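# Seat pet feeder in taped outline with bowls in wells

## Task

Get the whole pet feeder inside the tape outline on the table, its handle tab lined up with the red notch in the outline, and both steel bowls resting flat in the feeder's wells; the pet food pouch must be left upright on the table.

## Robot and tools

Robot: two arms, left_arm (a left hand) and right_arm (a right hand, the mirror image). Bases in the scene frame: left_arm at (-0.045, +0.286, 0) m, right_arm at (+0.015, -0.308, 0) m, each turned only slightly about z. The scene frame has its origin on the table top midway between the arms, +z up, +x out over the table, left_arm on +y. Arm poses, velocities and targets in results are in each arm's own base frame; fixed cameras and the table are in the scene frame. Printed positions can be a few cm off.

Hand point: a spot 0.05 m in front of the palm and 0.15 m from the wrist face. Its +z runs along straight fingers, +y out of the palm, +x across the palm away from the thumb on the right hand (toward the thumb on the left). Straight fingers reach 0.06 to 0.07 m past it along +z, their centre lines 0.06 m behind it along -y. A wrist bracket on the little-finger side can strike things. With the thumb turned in front of the palm the hand can grip objects about 0.035 to 0.065 m thick, or a handle down to 0.025 m.

The row: every action row is 28 numbers, each in [-1, 1], always for both arms. Order: left_arm dx, dy, dz, rx, ry, rz; left hand little, ring, middle, index, thumb_bend, thumb_turn, force_limit, speed; then the same 14 for right_arm and right hand. Pose numbers are offsets, not poses: counted from that arm's Hand target as it stood when the action began, along that Hand target's own axes; 1.0 equals 0.6 m or 180 degrees; rx, ry, rz form one rotation vector. All rows of one action count from that same start, so repeating an offset in a new action moves further. Six zeros re-request the current Hand target. Finger and thumb motors: -1 open/straight, +1 closed; thumb_turn -1 beside the palm, +1 opposite the fingers. These are target positions, not offsets. force_limit: -1 about 0 N to +1 about 10 N at the fingertip (15 N for the thumb's two motors). speed: -1 near zero, full from +0.48 up. A hand has no 'no change' value: to keep it as is, resend the eight hand numbers from the last row run for it; if none has run yet, send its hand_measured six values plus hand_force_limit and hand_speed. For a soft grip close at speed -0.94 or lower. To loosen, send targets more open than hand_measured; to squeeze harder, raise force_limit and send a more closed target.

Tools:
execute_actions(actions, cameras): actions is a list of actions; each action is a list of 1 to 15 rows, one row per 1/30 s step; a short action repeats its last row to fill 15 steps; each action lasts 0.5 s. cameras: names to show, ["all"], [] or null (null shows all only when actions is empty). An empty actions list just returns state and images.
move(target, speed, blend, blocking, cameras): target is one 28-number row or a list of up to 15 rows; every row's offsets count from the Hand targets at the call's start, not from the previous row. speed: m/s, 0.002 to 4.3, default 0.25 (turns up to twice that in rad/s), one value or one per target. blend: corner rounding in m, one value or one per target, 0 means stop at each. A move lasts at least 0.5 s and is cut off after 10 s. It does not avoid obstacles or the other arm; faster moves lag, stray and hit harder. Keep paths away from an arm's own base. blocking=false returns after about 0.5 s while the move goes on.
wait(seconds 0 to 10, cameras): lets time pass holding commands. stop(cameras): brakes a running move. zoom_image(camera, region [x0, y0, x1, y1] pixels, at most 504 by 504): enlarges part of the latest image of cam_high, cam_low, cam_left_wrist or cam_right_wrist. show_instructions(): shows reference images. finished_scene(scene: 1 to 3): ends the scene for good.

Cameras: cam_high and cam_low 896x504, wrist cameras 672x504 fisheye; calibration may be slightly off.

Results: end_effector_position (m) and end_effector_quat_wxyz per arm in its base frame; Hand target (last commanded pose after the controller limits orientation to 40 degrees from measured); the hand often rests 1 to 5 cm short, mostly low, without any contact. hand_measured, hand_stopped_by (moving, target, force, stalled, fault) and hand_load_n (fingertip N, positive pushes open) follow the six-motor order; a lost grip shows as load near 0. Joint velocities may read 'within noise'. move adds a 'move:' line: done, off_target, moving, held or fault, plus limits (paced = clipped pose, held = steps withheld). Motor temperatures appear; MOTOR HOT at 85 °C, and at 100 °C that arm goes limp for 30 to 60 s.

Avoid: dropping or releasing moving parts, slams, hard pushes, arms touching or one hand closing on the other's fingers, excessive finger load, anything leaving the table, knocking the pouch over, long stretched holds that heat motors. An arm blocked by something keeps pushing; command its target back past the hand point to relieve it.

Each tool is called as a command line: name --argument value for each argument, lists and objects as JSON in quotes; but a table of rows of numbers goes row by row, as --pt "numbers of a row", without its own name.

Reference images:

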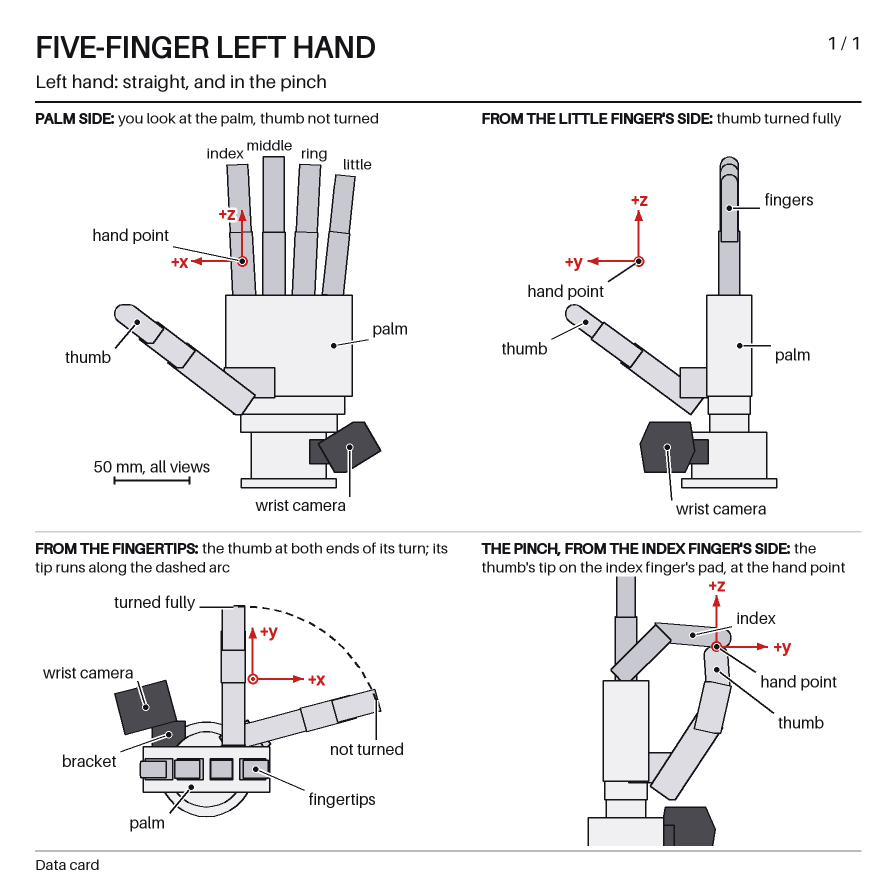

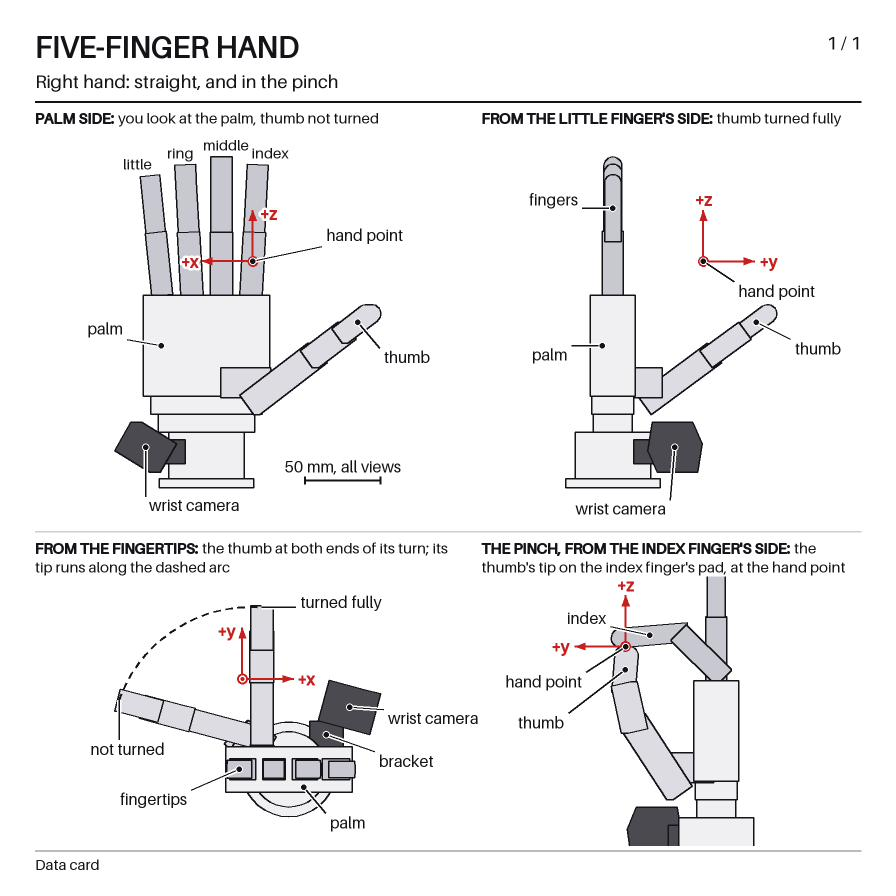

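## Session

execute_actions --actions '[]'

Scene clock: 0.00 s.
left_arm: end_effector_position=(+0.2811, -0.3156, +0.1813) hand_measured=(-1.000, -1.000, -1.000, -1.000, -1.000, -1.000) hand_load_n=(+0.0, +0.0, +0.0, +0.0, +0.0, +0.0) hand_stopped_by=(target, target, target, target, target, target) hand_force_limit=0.00 hand_speed=-0.80 end_effector_quat_wxyz=(-0.268, +0.673, -0.288, +0.626) | right_arm: end_effector_position=(+0.7421, +0.2416, +0.2440) hand_measured=(-1.000, -1.000, -1.000, -1.000, -1.000, -1.000) hand_load_n=(+0.0, +0.0, +0.0, +0.0, +0.0, +0.0) hand_stopped_by=(target, target, target, target, target, target) hand_force_limit=0.00 hand_speed=-0.80 end_effector_quat_wxyz=(-0.077, +0.781, +0.392, +0.480)
Joint positions: left_arm=[-1.229 1.135 0.353 0.572 -1.222 -0.96] | right_arm=[0.34 1.802 1.571 -0.342 -0.241 -2.029]
Joint velocities: within noise
Joint torques (N m): no reading
Motor temperatures (°C): left_arm=[36 33 33 32 33 33] | right_arm=[35 30 33 35 33 34]
Heat: left arm: hottest waist 36 °C; right arm: hottest waist 35 °C.
Hand target: left_arm +0.2836, -0.3227, +0.1938; -0.260, +0.673, -0.278, +0.634 | right_arm +0.7486, +0.2439, +0.2554; -0.076, +0.776, +0.391, +0.490

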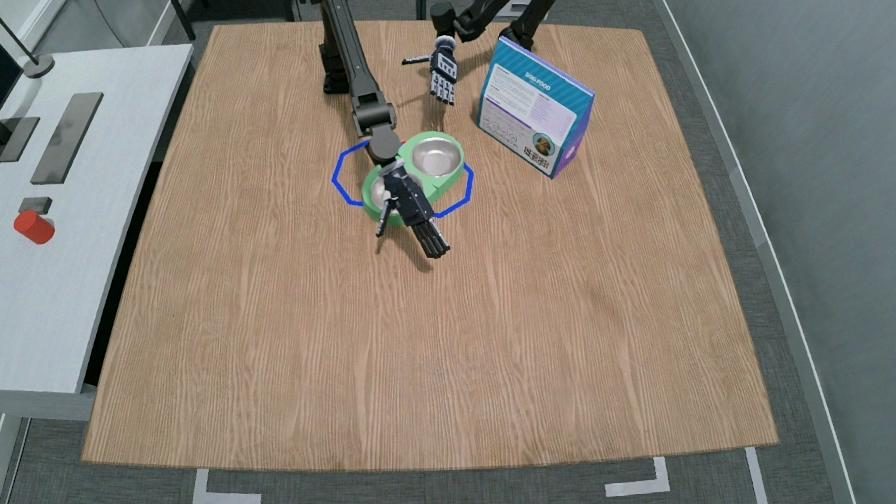

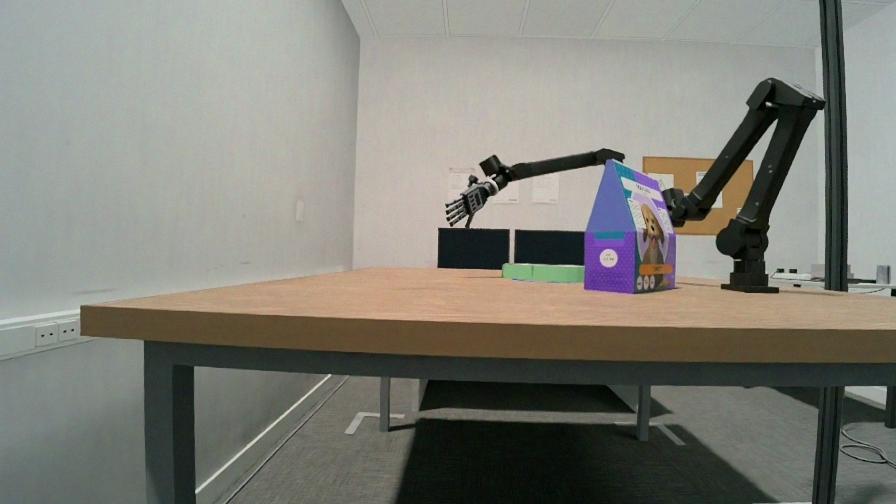

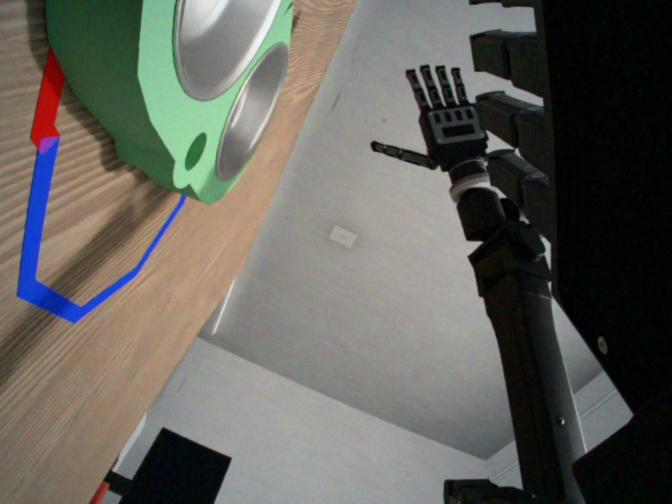

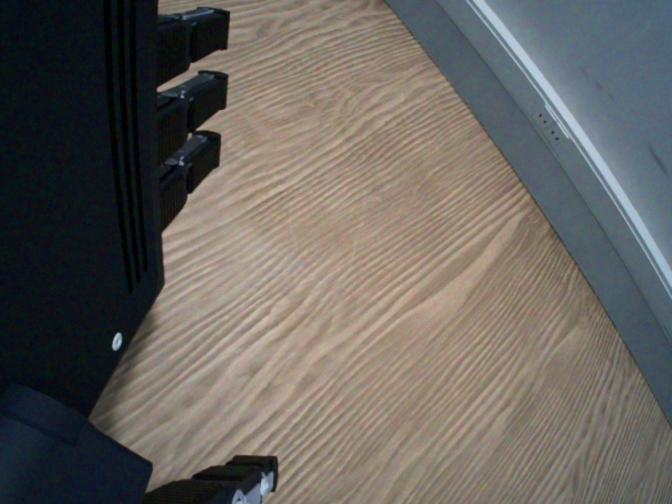

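zoom_image --camera "cam_high" --region '[300, 0, 620, 280]'

zoom_image --camera "cam_left_wrist" --region '[0, 0, 400, 340]'

Scaled by 1.575.

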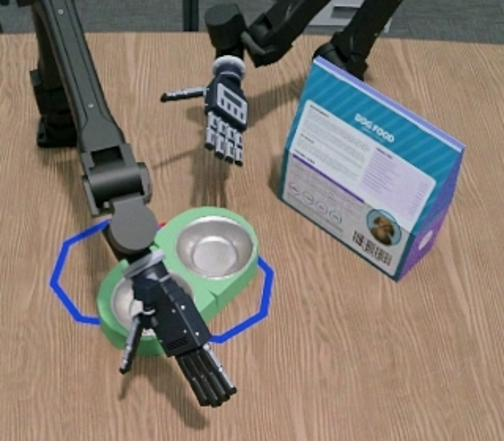

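Scaled by 1.260 from the camera's 672x504 image, which has a finer 960x720 frame.

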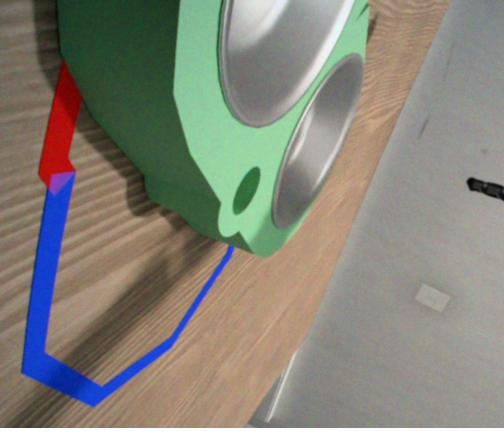

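move --target '[0,0,0,0,0,0,-1,-1,-1,-1,-1,-1,0,-0.8,-0.257,0.1825,-0.812,0,0,0,-1,-1,-1,-1,-1,-1,0,-0.8]' --speed 0.3 --cameras '["all"]'

Scene clock: 71.80 s.
left_arm: end_effector_position=(+0.2811, -0.3156, +0.1813) hand_measured=(-1.000, -1.000, -1.000, -1.000, -1.000, -1.000) hand_load_n=(+0.0, +0.0, +0.0, +0.0, +0.0, -0.5) hand_stopped_by=(target, target, target, target, target, target) hand_force_limit=0.00 hand_speed=-0.80 end_effector_quat_wxyz=(-0.268, +0.673, -0.288, +0.626) | right_arm: end_effector_position=(+0.4509, -0.1530, +0.3989) hand_measured=(-1.000, -1.000, -1.000, -1.000, -1.000, -1.000) hand_load_n=(+0.0, +0.0, +0.0, +0.0, +0.0, +0.0) hand_stopped_by=(target, target, target, target, target, target) hand_force_limit=0.00 hand_speed=-0.80 end_effector_quat_wxyz=(-0.091, +0.769, +0.213, +0.596)
Joint positions: left_arm=[-1.229 1.135 0.353 0.572 -1.222 -0.96] | right_arm=[-0.574 0.969 1.041 -0.552 -0.938 -2.087]
Joint torques (N m): left_arm=[-1.08 -5.83 8.43 1.43 -0.24 -0.17] | right_arm=[0.09 -5.54 10.15 2.51 -0.49 -0.11]
Motor temperatures (°C): left_arm=[36 33 38 32 33 33] | right_arm=[35 32 39 35 33 34]
Heat: left arm: hottest elbow 38 °C; right arm: hottest elbow 39 °C.
Hand target: left_arm +0.2836, -0.3227, +0.1938; -0.260, +0.673, -0.278, +0.634 | right_arm +0.4485, -0.1568, +0.4055; -0.076, +0.776, +0.391, +0.490
Off the commanded pose: left_arm 0.015 m, 2 deg | right_arm 0.008 m, 24 deg.
joint sent to its limit (right arm) — joint 6 (wrist roll), lower limit. The joint targets are off in orientation, not in position.
move: off_target (left_arm, right_arm)
camera_calibration:
cam_right_wrist: T_world_to_cam=[[0.487723, -0.809469, 0.326935, -0.475255], [-0.590815, -0.581758, -0.559013, 0.39272], [0.6427, 0.0794859, -0.761983, 0.138261], [0, 0, 0, 1]] pos_world=[0.374958, -0.167225, 0.480266]

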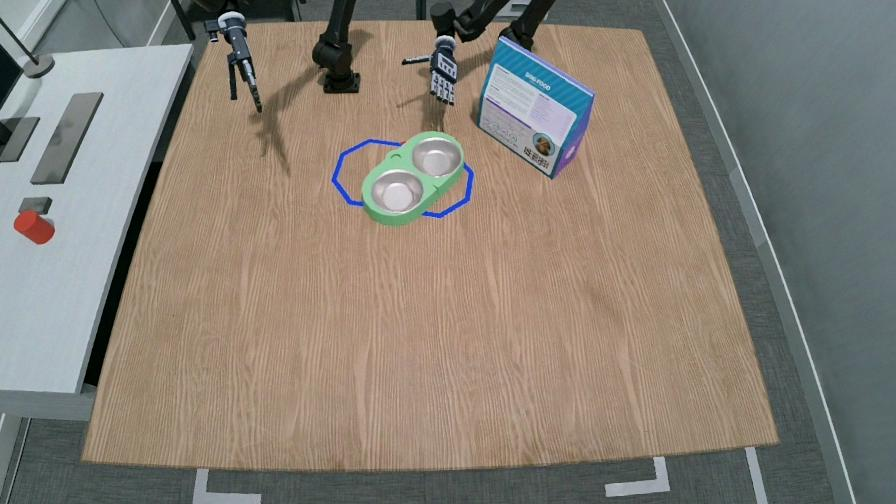

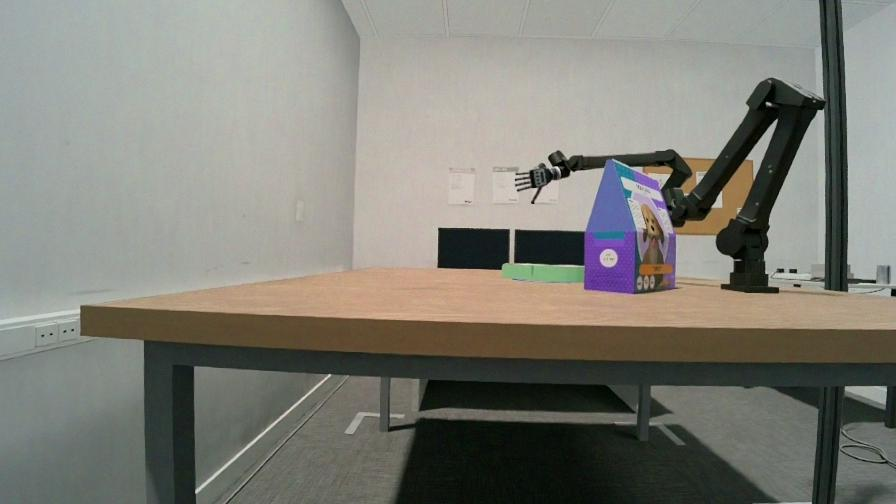

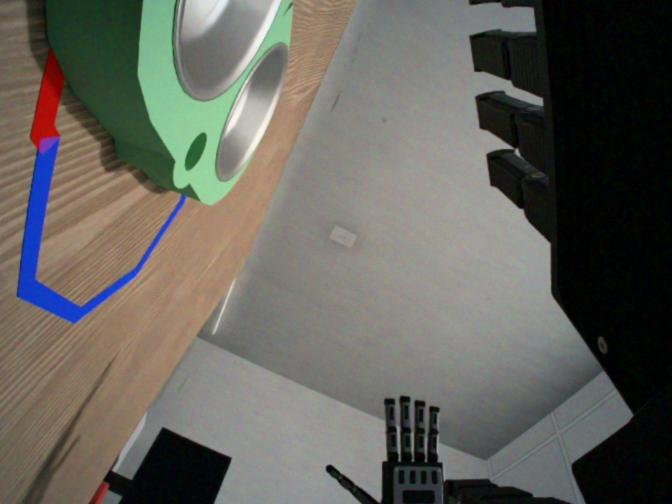

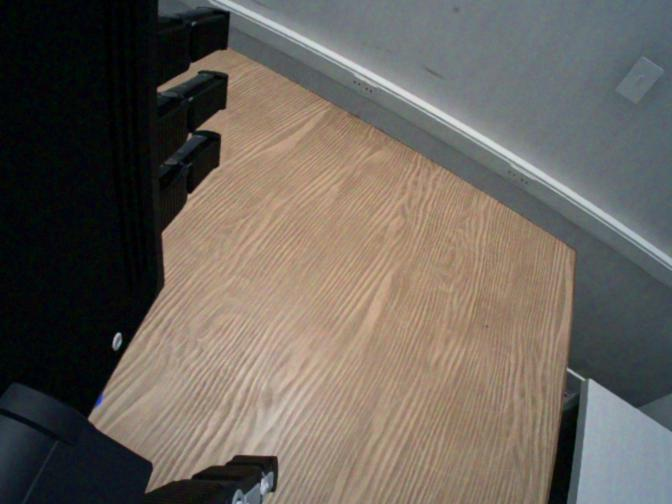

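zoom_image --camera "cam_high" --region '[320, 120, 490, 240]'

zoom_image --camera "cam_low" --region '[440, 150, 700, 310]'

Scaled by 2.965.

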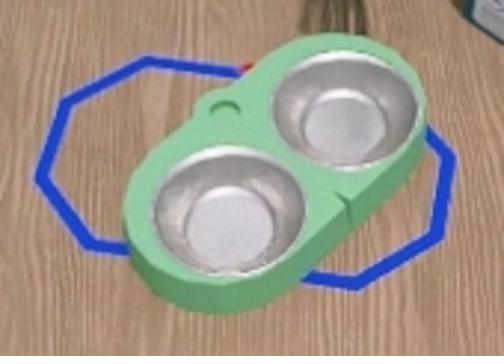

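Scaled by 1.938.

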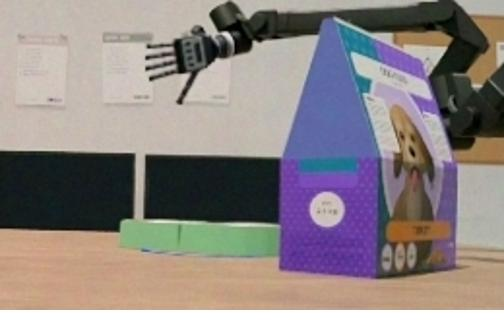

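move --target '[0,0,0,0,0,0,-1,-1,-1,-1,-1,-1,0,-0.8,0.0748,-0.525,0.5877,-0.1845,-0.319,0.480,-1,-1,-1,-1,-1,-1,0,-0.8]' --speed 0.25 --cameras '["all"]'

Scene clock: 213.37 s.
left_arm: end_effector_position=(+0.2811, -0.3156, +0.1813) hand_measured=(-1.000, -1.000, -1.000, -1.000, -1.000, -1.000) hand_load_n=(+0.0, +0.0, +0.0, +0.0, -0.5, +0.0) hand_stopped_by=(target, target, target, target, target, target) hand_force_limit=0.00 hand_speed=-0.80 end_effector_quat_wxyz=(-0.268, +0.673, -0.288, +0.626) | right_arm: end_effector_position=(+0.4832, +0.2490, +0.1783) hand_measured=(-1.000, -1.000, -1.000, -1.000, -1.000, -1.000) hand_load_n=(+0.0, -0.5, +0.0, +0.0, +0.0, +0.0) hand_stopped_by=(target, target, target, target, target, target) hand_force_limit=0.00 hand_speed=-0.80 end_effector_quat_wxyz=(+0.003, +0.933, -0.361, -0.001)
Joint positions: left_arm=[-1.229 1.135 0.353 0.572 -1.222 -0.96] | right_arm=[0.465 1.967 1.947 -1.557 0.003 -0.367]
Joint torques (N m): left_arm=[-1.14 -6.01 8.39 1.39 -0.23 -0.15] | right_arm=[1.32 -15.68 13.03 -0.2 -0.14 0.13]
Heat: left arm: hottest elbow 39 °C; right arm: hottest elbow 38 °C.
Hand target: left_arm +0.2836, -0.3227, +0.1938; -0.260, +0.673, -0.278, +0.634 | right_arm +0.4910, +0.2587, +0.1799; -0.001, +0.932, -0.363, +0.000
Off the commanded pose: left_arm 0.015 m, 2 deg | right_arm 0.013 m, 1 deg.
move: off_target (left_arm, right_arm)
camera_calibration:
cam_right_wrist: T_world_to_cam=[[-0.483652, -0.875146, -0.0141462, 0.453067], [-0.706917, 0.381048, 0.595878, 0.132793], [-0.51609, 0.298198, -0.80295, 0.430273], [0, 0, 0, 1]] pos_world=[0.53506, 0.217592, 0.272769]

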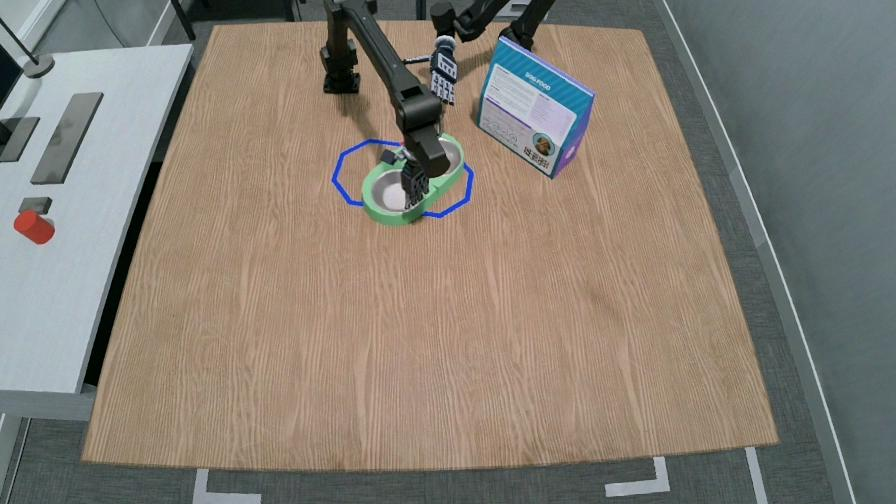

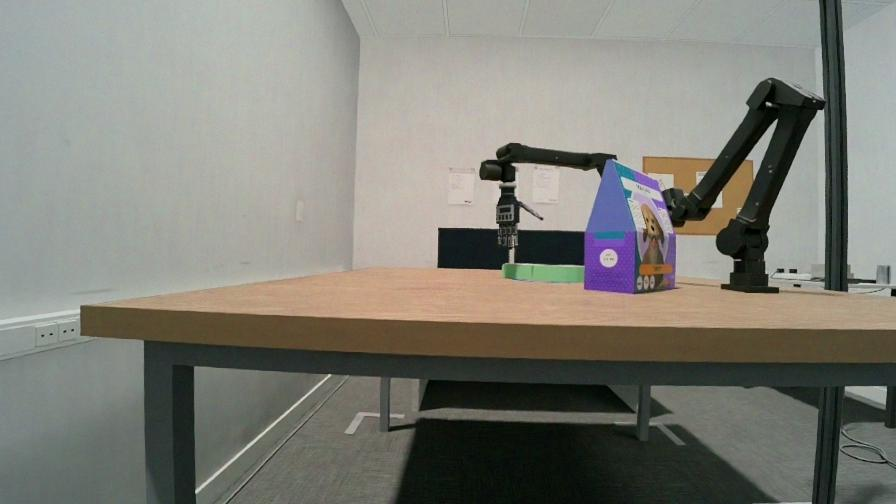

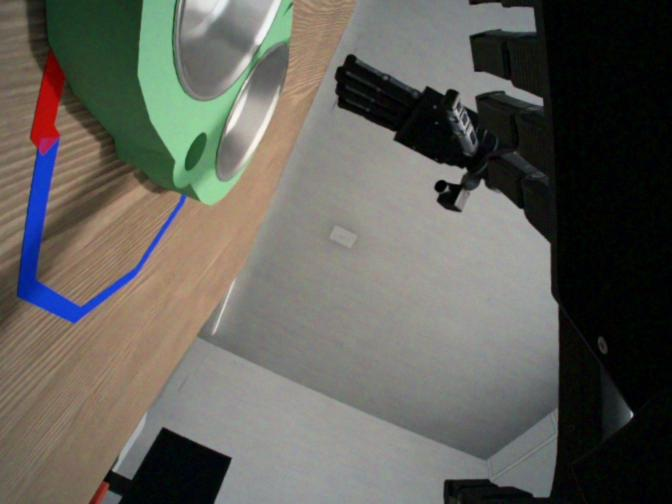

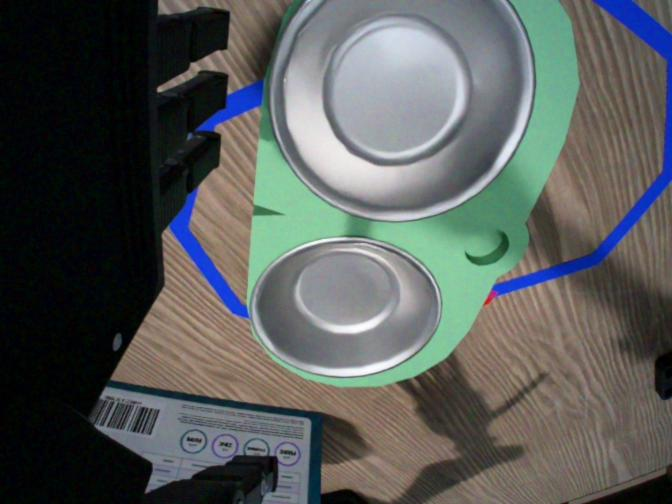

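zoom_image --camera "cam_high" --region '[340, 120, 500, 240]'

zoom_image --camera "cam_right_wrist" --region '[150, 0, 650, 400]'

Scaled by 3.150.

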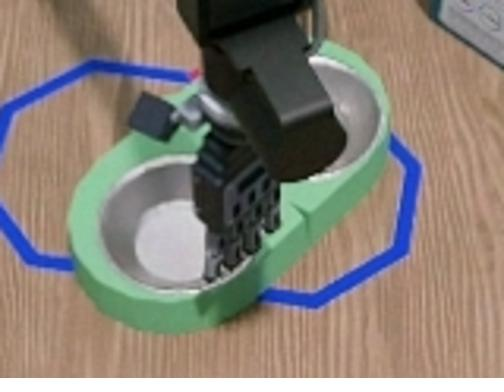

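Scaled by 1.008 from the camera's 672x504 image, which has a finer 960x720 frame.

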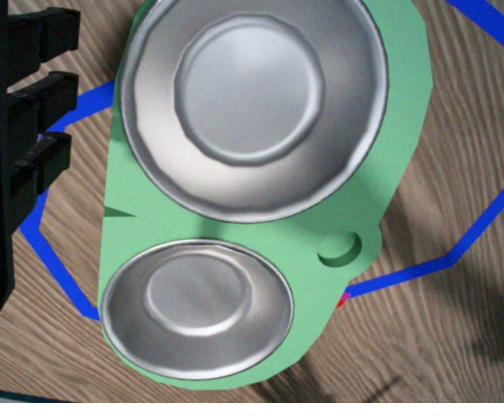

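move --pt "0 0 0 0 0 0 -1 -1 -1 -1 -1 -1 0 -0.8 0.0167 -0.055 0 0 0 0 -1 -1 -1 -1 -1 -1 0 -0.8" --pt "0 0 0 0 0 0 -1 -1 -1 -1 -1 -1 0 -0.8 0.0167 -0.055 0.13 0 0 0 -1 -1 -1 -1 -1 -1 0 -0.8" --speed 0.15 --cameras '["cam_high","cam_low","cam_right_wrist"]'

zoom_image --camera "cam_high" --region '[340, 120, 500, 240]'

zoom_image --camera "cam_low" --region '[440, 180, 600, 300]'

Scene clock: 244.87 s.
left_arm: end_effector_position=(+0.2811, -0.3156, +0.1813) hand_measured=(-1.000, -1.000, -1.000, -1.000, -1.000, -1.000) hand_load_n=(+0.0, +0.0, +0.0, +0.0, +0.0, -0.5) hand_stopped_by=(target, target, target, target, target, target) hand_force_limit=0.00 hand_speed=-0.80 end_effector_quat_wxyz=(-0.268, +0.673, -0.288, +0.626) | right_arm: end_effector_position=(+0.5214, +0.2686, +0.1187) hand_measured=(-1.000, -1.000, -1.000, -1.000, -1.000, -1.000) hand_load_n=(+0.0, +0.0, +0.0, +0.0, +0.0, +0.0) hand_stopped_by=(target, target, target, target, target, target) hand_force_limit=0.00 hand_speed=-0.80 end_effector_quat_wxyz=(-0.005, +0.932, -0.363, +0.007)
Joint positions: left_arm=[-1.229 1.135 0.353 0.572 -1.222 -0.96] | right_arm=[0.465 2.091 1.994 -1.456 0.003 -0.363]
Joint torques (N m): left_arm=[-1.14 -5.89 8.38 1.42 -0.24 -0.13] | right_arm=[1.55 -17.03 9.21 0.83 -0.13 0.1]
Heat: left arm: hottest elbow 40 °C; right arm: hottest elbow 40 °C.
Hand target: left_arm +0.2836, -0.3227, +0.1938; -0.260, +0.673, -0.278, +0.634 | right_arm +0.5208, +0.2764, +0.1018; -0.001, +0.932, -0.363, +0.000
Off the commanded pose: left_arm 0.015 m, 2 deg | right_arm 0.019 m, 1 deg.
move: off_target (left_arm, right_arm)
camera_calibration:
cam_right_wrist: T_world_to_cam=[[-0.486221, -0.8732, -0.0333258, 0.491016], [-0.717871, 0.377404, 0.585002, 0.195836], [-0.498246, 0.308364, -0.810347, 0.385054], [0, 0, 0, 1]] pos_world=[0.571179, 0.236109, 0.213826]
Images, in order (width x height): cam_high 896x504, cam_low 896x504, cam_right_wrist 672x504.

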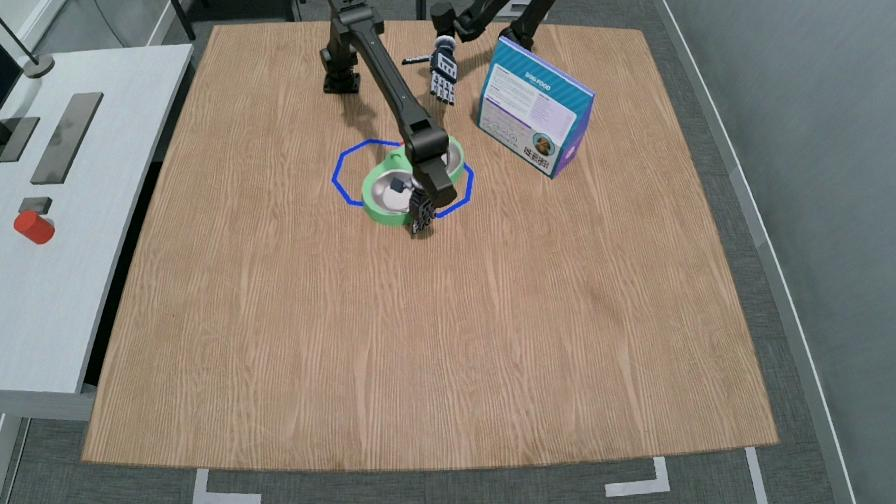

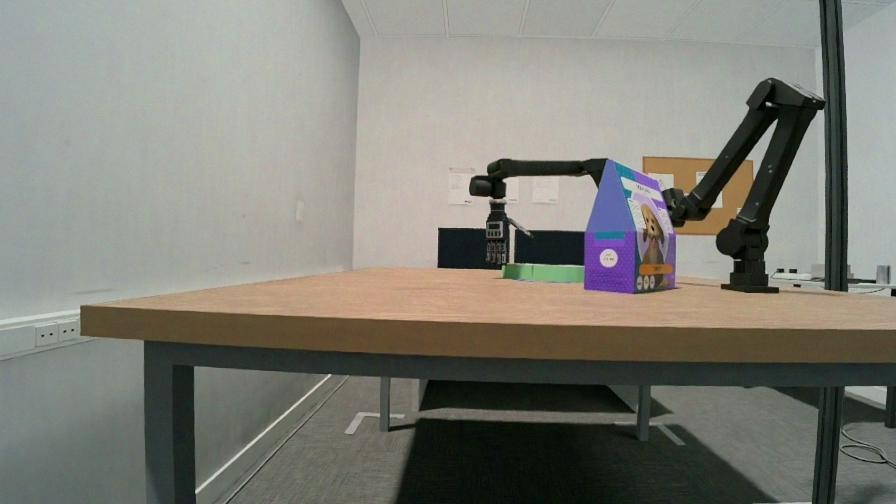

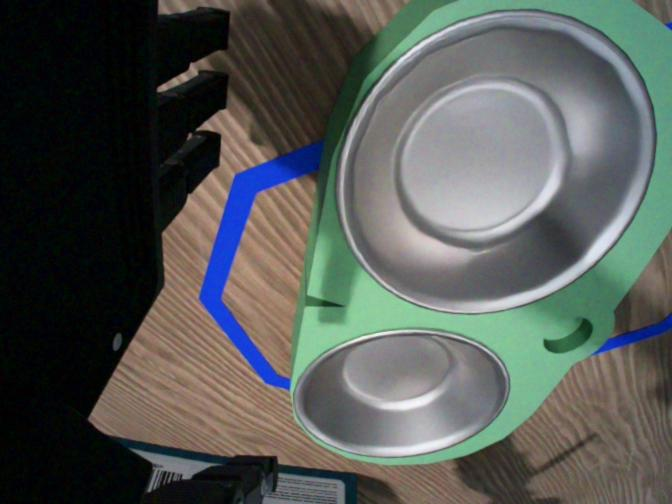

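Scaled by 3.150.

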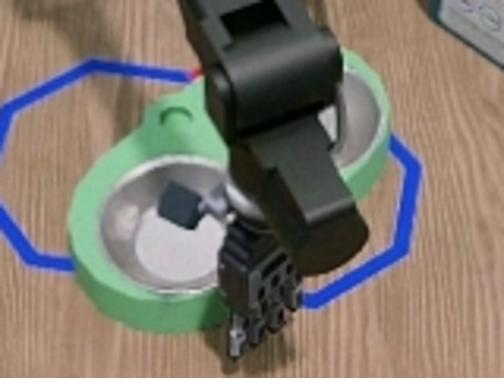

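Scaled by 3.150.

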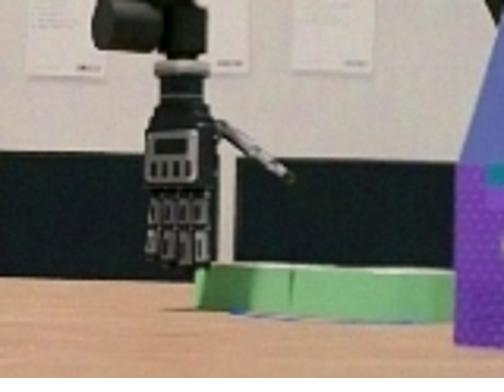

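move --pt "0 0 0 0 0 0 -1 -1 -1 -1 -1 -1 0 -0.8 0 0 0.06 0 0 0 -1 -1 -1 -1 -1 -1 0 -0.8" --pt "0 0 0 0 0 0 -1 -1 -1 -1 -1 -1 0 -0.8 0 0.1 0.06 0 0 0 -1 -1 -1 -1 -1 -1 0 -0.8" --speed 0.1 --cameras '["cam_high","cam_low","cam_right_wrist"]'

zoom_image --camera "cam_high" --region '[340, 120, 500, 240]'

zoom_image --camera "cam_low" --region '[440, 180, 600, 300]'

Scene clock: 259.13 s.
left_arm: end_effector_position=(+0.2811, -0.3156, +0.1813) hand_measured=(-1.000, -1.000, -1.000, -1.000, -1.000, -1.000) hand_load_n=(+0.0, +0.0, +0.0, +0.0, +0.0, +0.0) hand_stopped_by=(target, target, target, target, target, target) hand_force_limit=0.00 hand_speed=-0.80 end_effector_quat_wxyz=(-0.268, +0.673, -0.288, +0.626) | right_arm: end_effector_position=(+0.4845, +0.2415, +0.0753) hand_measured=(-1.000, -1.000, -1.000, -1.000, -1.000, -1.000) hand_load_n=(+0.0, +0.0, +0.0, +0.0, +0.0, +0.0) hand_stopped_by=(target, target, target, target, target, target) hand_force_limit=0.00 hand_speed=-0.80 end_effector_quat_wxyz=(-0.010, +0.932, -0.363, +0.007)
Joint positions: left_arm=[-1.229 1.135 0.353 0.572 -1.222 -0.96] | right_arm=[0.45 1.981 1.701 -1.266 -0.002 -0.377]
Joint torques (N m): left_arm=[-1.14 -5.77 8.43 1.44 -0.25 -0.14] | right_arm=[0.09 -17.26 7.12 0.46 0.04 -0.11]
Heat: left arm: hottest elbow 40 °C; right arm: hottest elbow 39 °C.
Hand target: left_arm +0.2836, -0.3227, +0.1938; -0.260, +0.673, -0.278, +0.634 | right_arm +0.4802, +0.2322, +0.0657; -0.001, +0.932, -0.363, +0.000
Off the commanded pose: left_arm 0.015 m, 2 deg | right_arm 0.014 m, 1 deg.
move: off_target (left_arm, right_arm)
camera_calibration:
cam_right_wrist: T_world_to_cam=[[-0.486967, -0.8724, -0.0422117, 0.448828], [-0.71999, 0.373595, 0.584842, 0.20694], [-0.494446, 0.315191, -0.810048, 0.336385], [0, 0, 0, 1]] pos_world=[0.533883, 0.20822, 0.170407]
Images, in order (width x height): cam_high 896x504, cam_low 896x504, cam_right_wrist 672x504.

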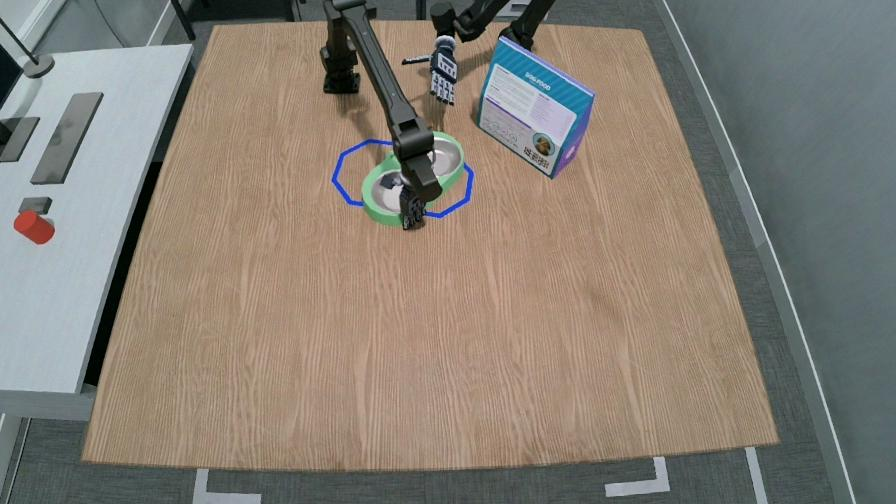

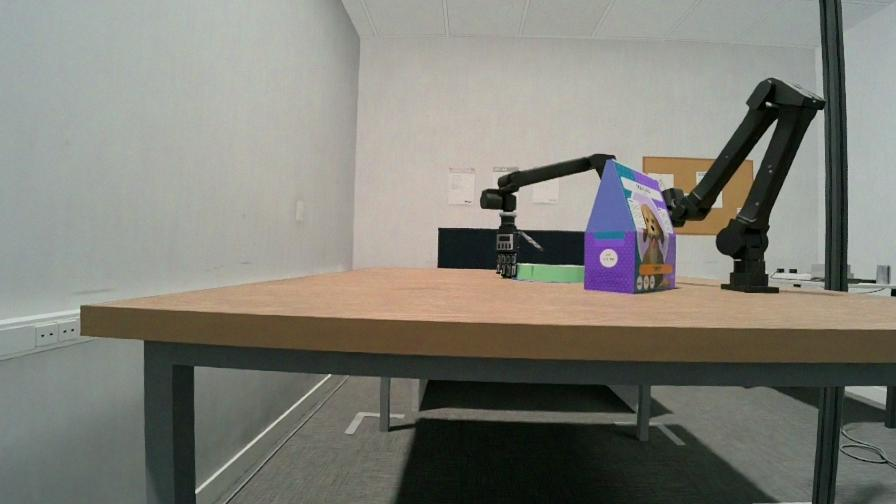

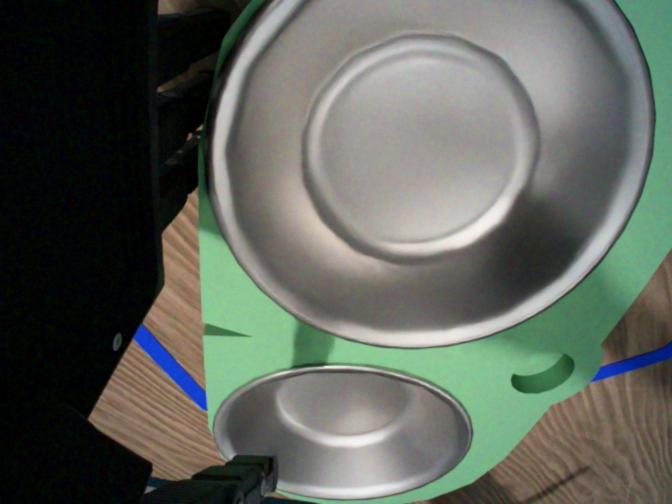

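Scaled by 3.150.

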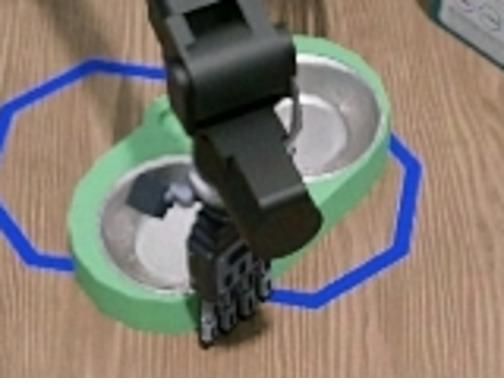

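Scaled by 3.150.

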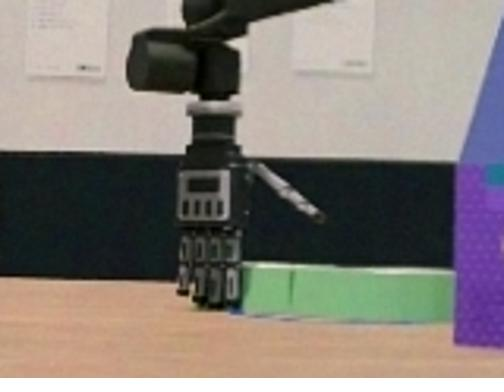

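move --target '[0,0,0,0,0,0,-1,-1,-1,-1,-1,-1,0,-0.8,0,0.117,-0.015,0,0,0,-1,-1,-1,-1,-1,-1,0,-0.8]' --speed 0.1 --cameras '["cam_high","cam_low","cam_right_wrist"]'

zoom_image --camera "cam_high" --region '[320, 120, 480, 240]'

Scene clock: 270.67 s.
left_arm: end_effector_position=(+0.2811, -0.3156, +0.1813) hand_measured=(-1.000, -1.000, -1.000, -1.000, -1.000, -1.000) hand_load_n=(+0.0, +0.0, +0.0, +0.0, +0.0, +0.0) hand_stopped_by=(target, target, target, target, target, target) hand_force_limit=0.00 hand_speed=-0.80 end_effector_quat_wxyz=(-0.268, +0.673, -0.288, +0.626) | right_arm: end_effector_position=(+0.4372, +0.1908, +0.0751) hand_measured=(-1.000, -1.000, -1.000, -1.000, -1.000, -1.000) hand_load_n=(+0.0, +0.0, +0.0, +0.0, +0.0, +0.0) hand_stopped_by=(target, target, target, target, target, target) hand_force_limit=0.00 hand_speed=-0.80 end_effector_quat_wxyz=(-0.006, +0.931, -0.365, +0.003)
Joint positions: left_arm=[-1.229 1.135 0.353 0.572 -1.222 -0.96] | right_arm=[0.403 1.828 1.466 -1.196 -0.004 -0.421]
Joint torques (N m): left_arm=[-1.08 -5.89 8.43 1.44 -0.24 -0.15] | right_arm=[-0.15 -16.21 7.36 0.23 0.1 -0.14]
Heat: left arm: hottest elbow 40 °C; right arm: hottest elbow 38 °C.
Hand target: left_arm +0.2836, -0.3227, +0.1938; -0.260, +0.673, -0.278, +0.634 | right_arm +0.4327, +0.1806, +0.0747; -0.001, +0.932, -0.362, +0.000
Off the commanded pose: left_arm 0.015 m, 2 deg | right_arm 0.011 m, 1 deg.
move: off_target (left_arm, right_arm)
camera_calibration:
cam_right_wrist: T_world_to_cam=[[-0.489954, -0.871094, -0.033774, 0.381958], [-0.712815, 0.378024, 0.590756, 0.187525], [-0.501837, 0.313518, -0.806143, 0.332083], [0, 0, 0, 1]] pos_world=[0.487464, 0.157718, 0.169825]
Images, in order (width x height): cam_high 896x504, cam_low 896x504, cam_right_wrist 672x504.

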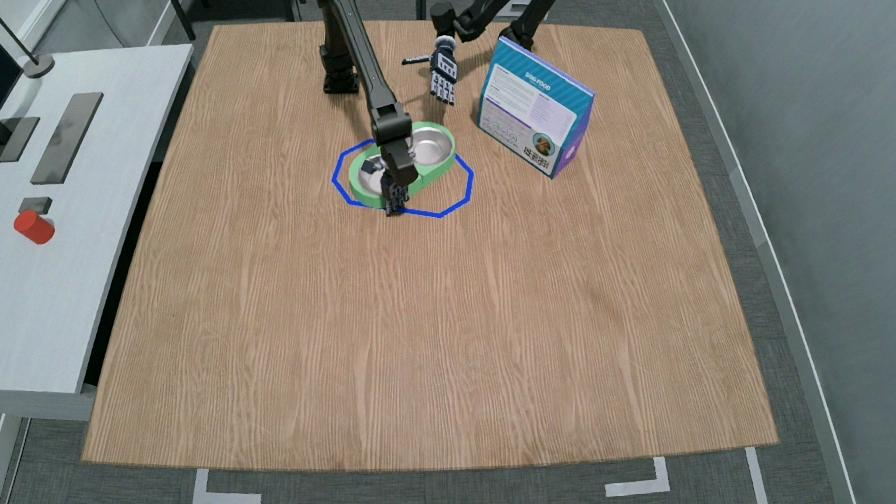

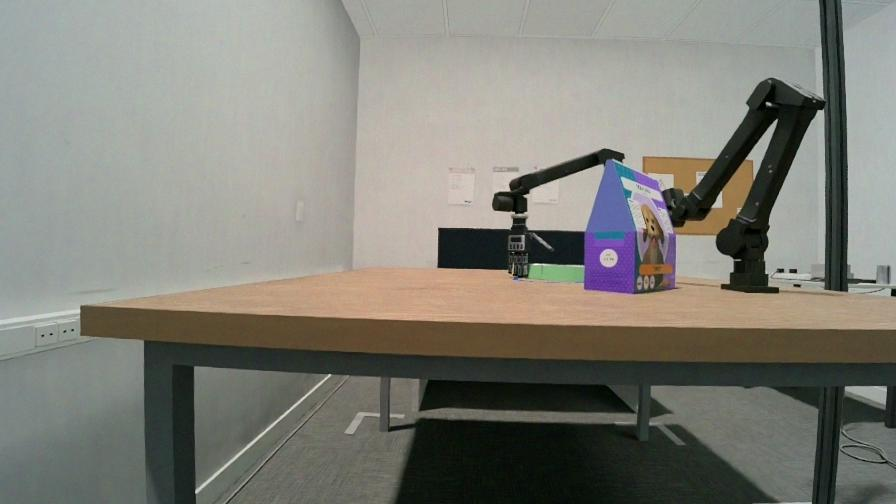

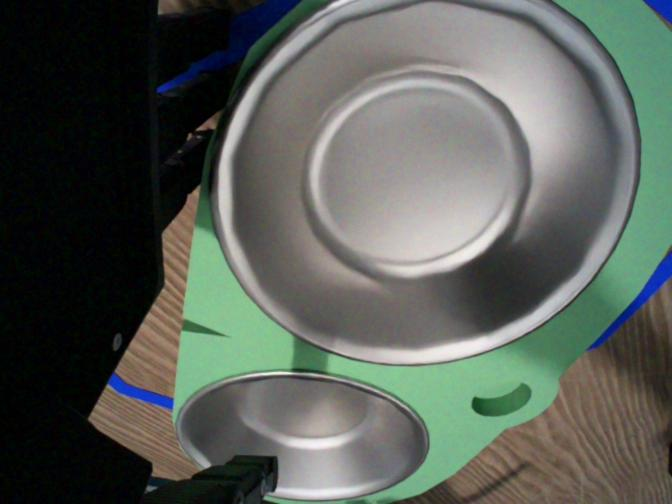

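Scaled by 3.150.

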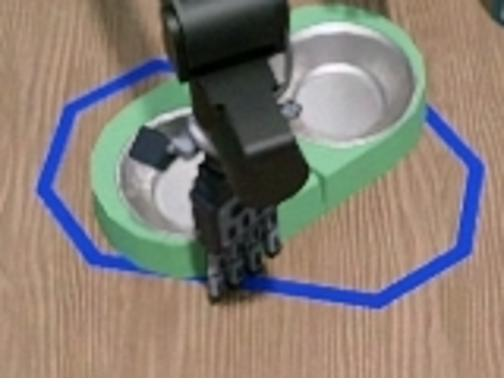

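move --pt "0 0 0 0 0 0 -1 -1 -1 -1 -1 -1 0 -0.8 0 -0.0667 0 0 0 0 -1 -1 -1 -1 -1 -1 0 -0.8" --pt "0 0 0 0 0 0 -1 -1 -1 -1 -1 -1 0 -0.8 0.0163 -0.0543 0 0 0 0.167 -1 -1 -1 -1 -1 -1 0 -0.8" --pt "0 0 0 0 0 0 -1 -1 -1 -1 -1 -1 0 -0.8 -0.1 0.0975 0 0 0 0.167 -1 -1 -1 -1 -1 -1 0 -0.8" --speed '[0.15,0.15,0.1]' --cameras '["cam_high","cam_low","cam_right_wrist"]'

zoom_image --camera "cam_high" --region '[320, 120, 480, 240]'

Scene clock: 349.73 s.
left_arm: end_effector_position=(+0.2811, -0.3156, +0.1813) hand_measured=(-1.000, -1.000, -1.000, -1.000, -1.000, -1.000) hand_load_n=(+0.0, +0.0, +0.0, +0.0, +0.0, +0.0) hand_stopped_by=(target, target, target, target, target, target) hand_force_limit=0.00 hand_speed=-0.80 end_effector_quat_wxyz=(-0.268, +0.673, -0.288, +0.626) | right_arm: end_effector_position=(+0.3566, +0.1739, +0.0743) hand_measured=(-1.000, -1.000, -1.000, -1.000, -1.000, -1.000) hand_load_n=(-0.5, +0.0, +0.5, +0.0, +0.0, +0.0) hand_stopped_by=(target, target, target, target, target, target) hand_force_limit=0.00 hand_speed=-0.80 end_effector_quat_wxyz=(-0.001, +0.805, -0.594, +0.001)
Joint positions: left_arm=[-1.229 1.135 0.353 0.572 -1.222 -0.96] | right_arm=[0.367 1.617 1.176 -1.128 0.001 0.068]
Joint torques (N m): left_arm=[-1.08 -5.89 8.39 1.39 -0.24 -0.15] | right_arm=[1.85 -12.98 7.24 0.36 -0.07 0.1]
Heat: left arm: hottest elbow 40 °C; right arm: hottest elbow 37 °C.
Hand target: left_arm +0.2836, -0.3227, +0.1938; -0.260, +0.673, -0.278, +0.634 | right_arm +0.3489, +0.1779, +0.0745; +0.000, +0.806, -0.592, +0.000
Off the commanded pose: left_arm 0.015 m, 2 deg | right_arm 0.009 m, 0 deg.
move: off_target (left_arm)
camera_calibration:
cam_right_wrist: T_world_to_cam=[[-0.860886, -0.508266, -0.0232782, 0.396032], [-0.420854, 0.685627, 0.593968, -0.0208874], [-0.285934, 0.521136, -0.804151, 0.183078], [0, 0, 0, 1]] pos_world=[0.384496, 0.120202, 0.168848]
Images, in order (width x height): cam_high 896x504, cam_low 896x504, cam_right_wrist 672x504.

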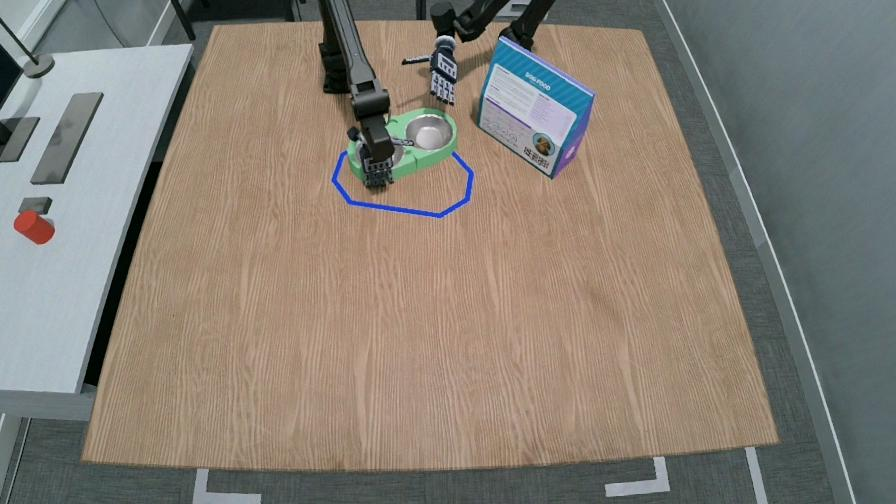

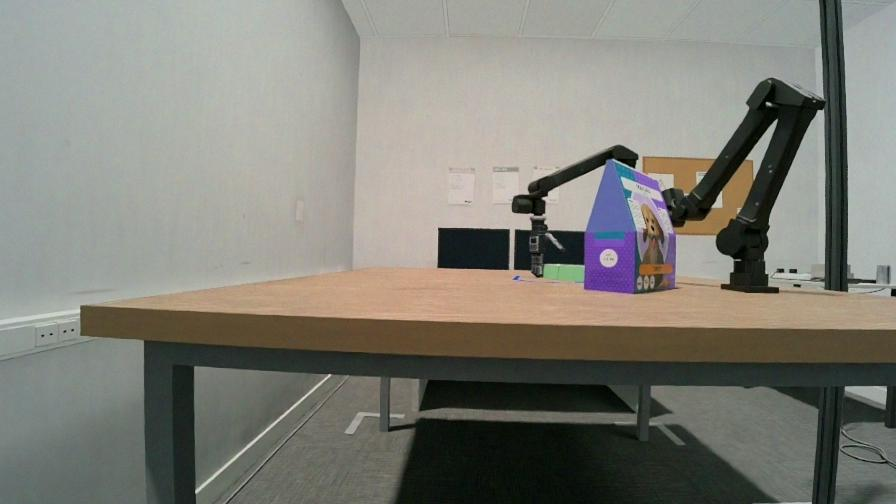

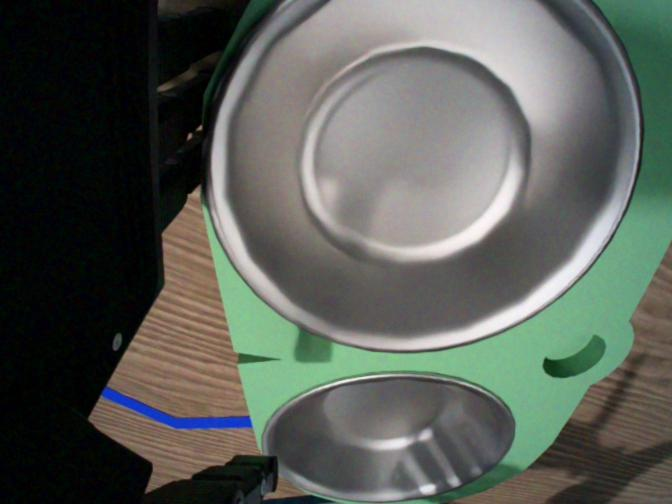

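Scaled by 3.150.

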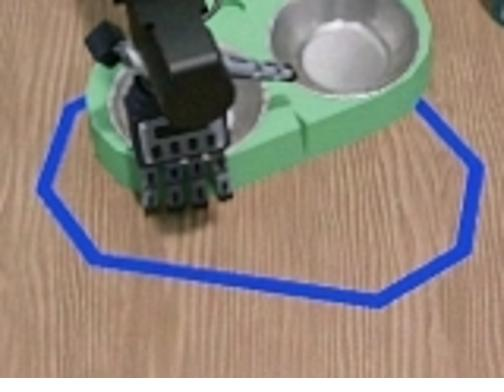

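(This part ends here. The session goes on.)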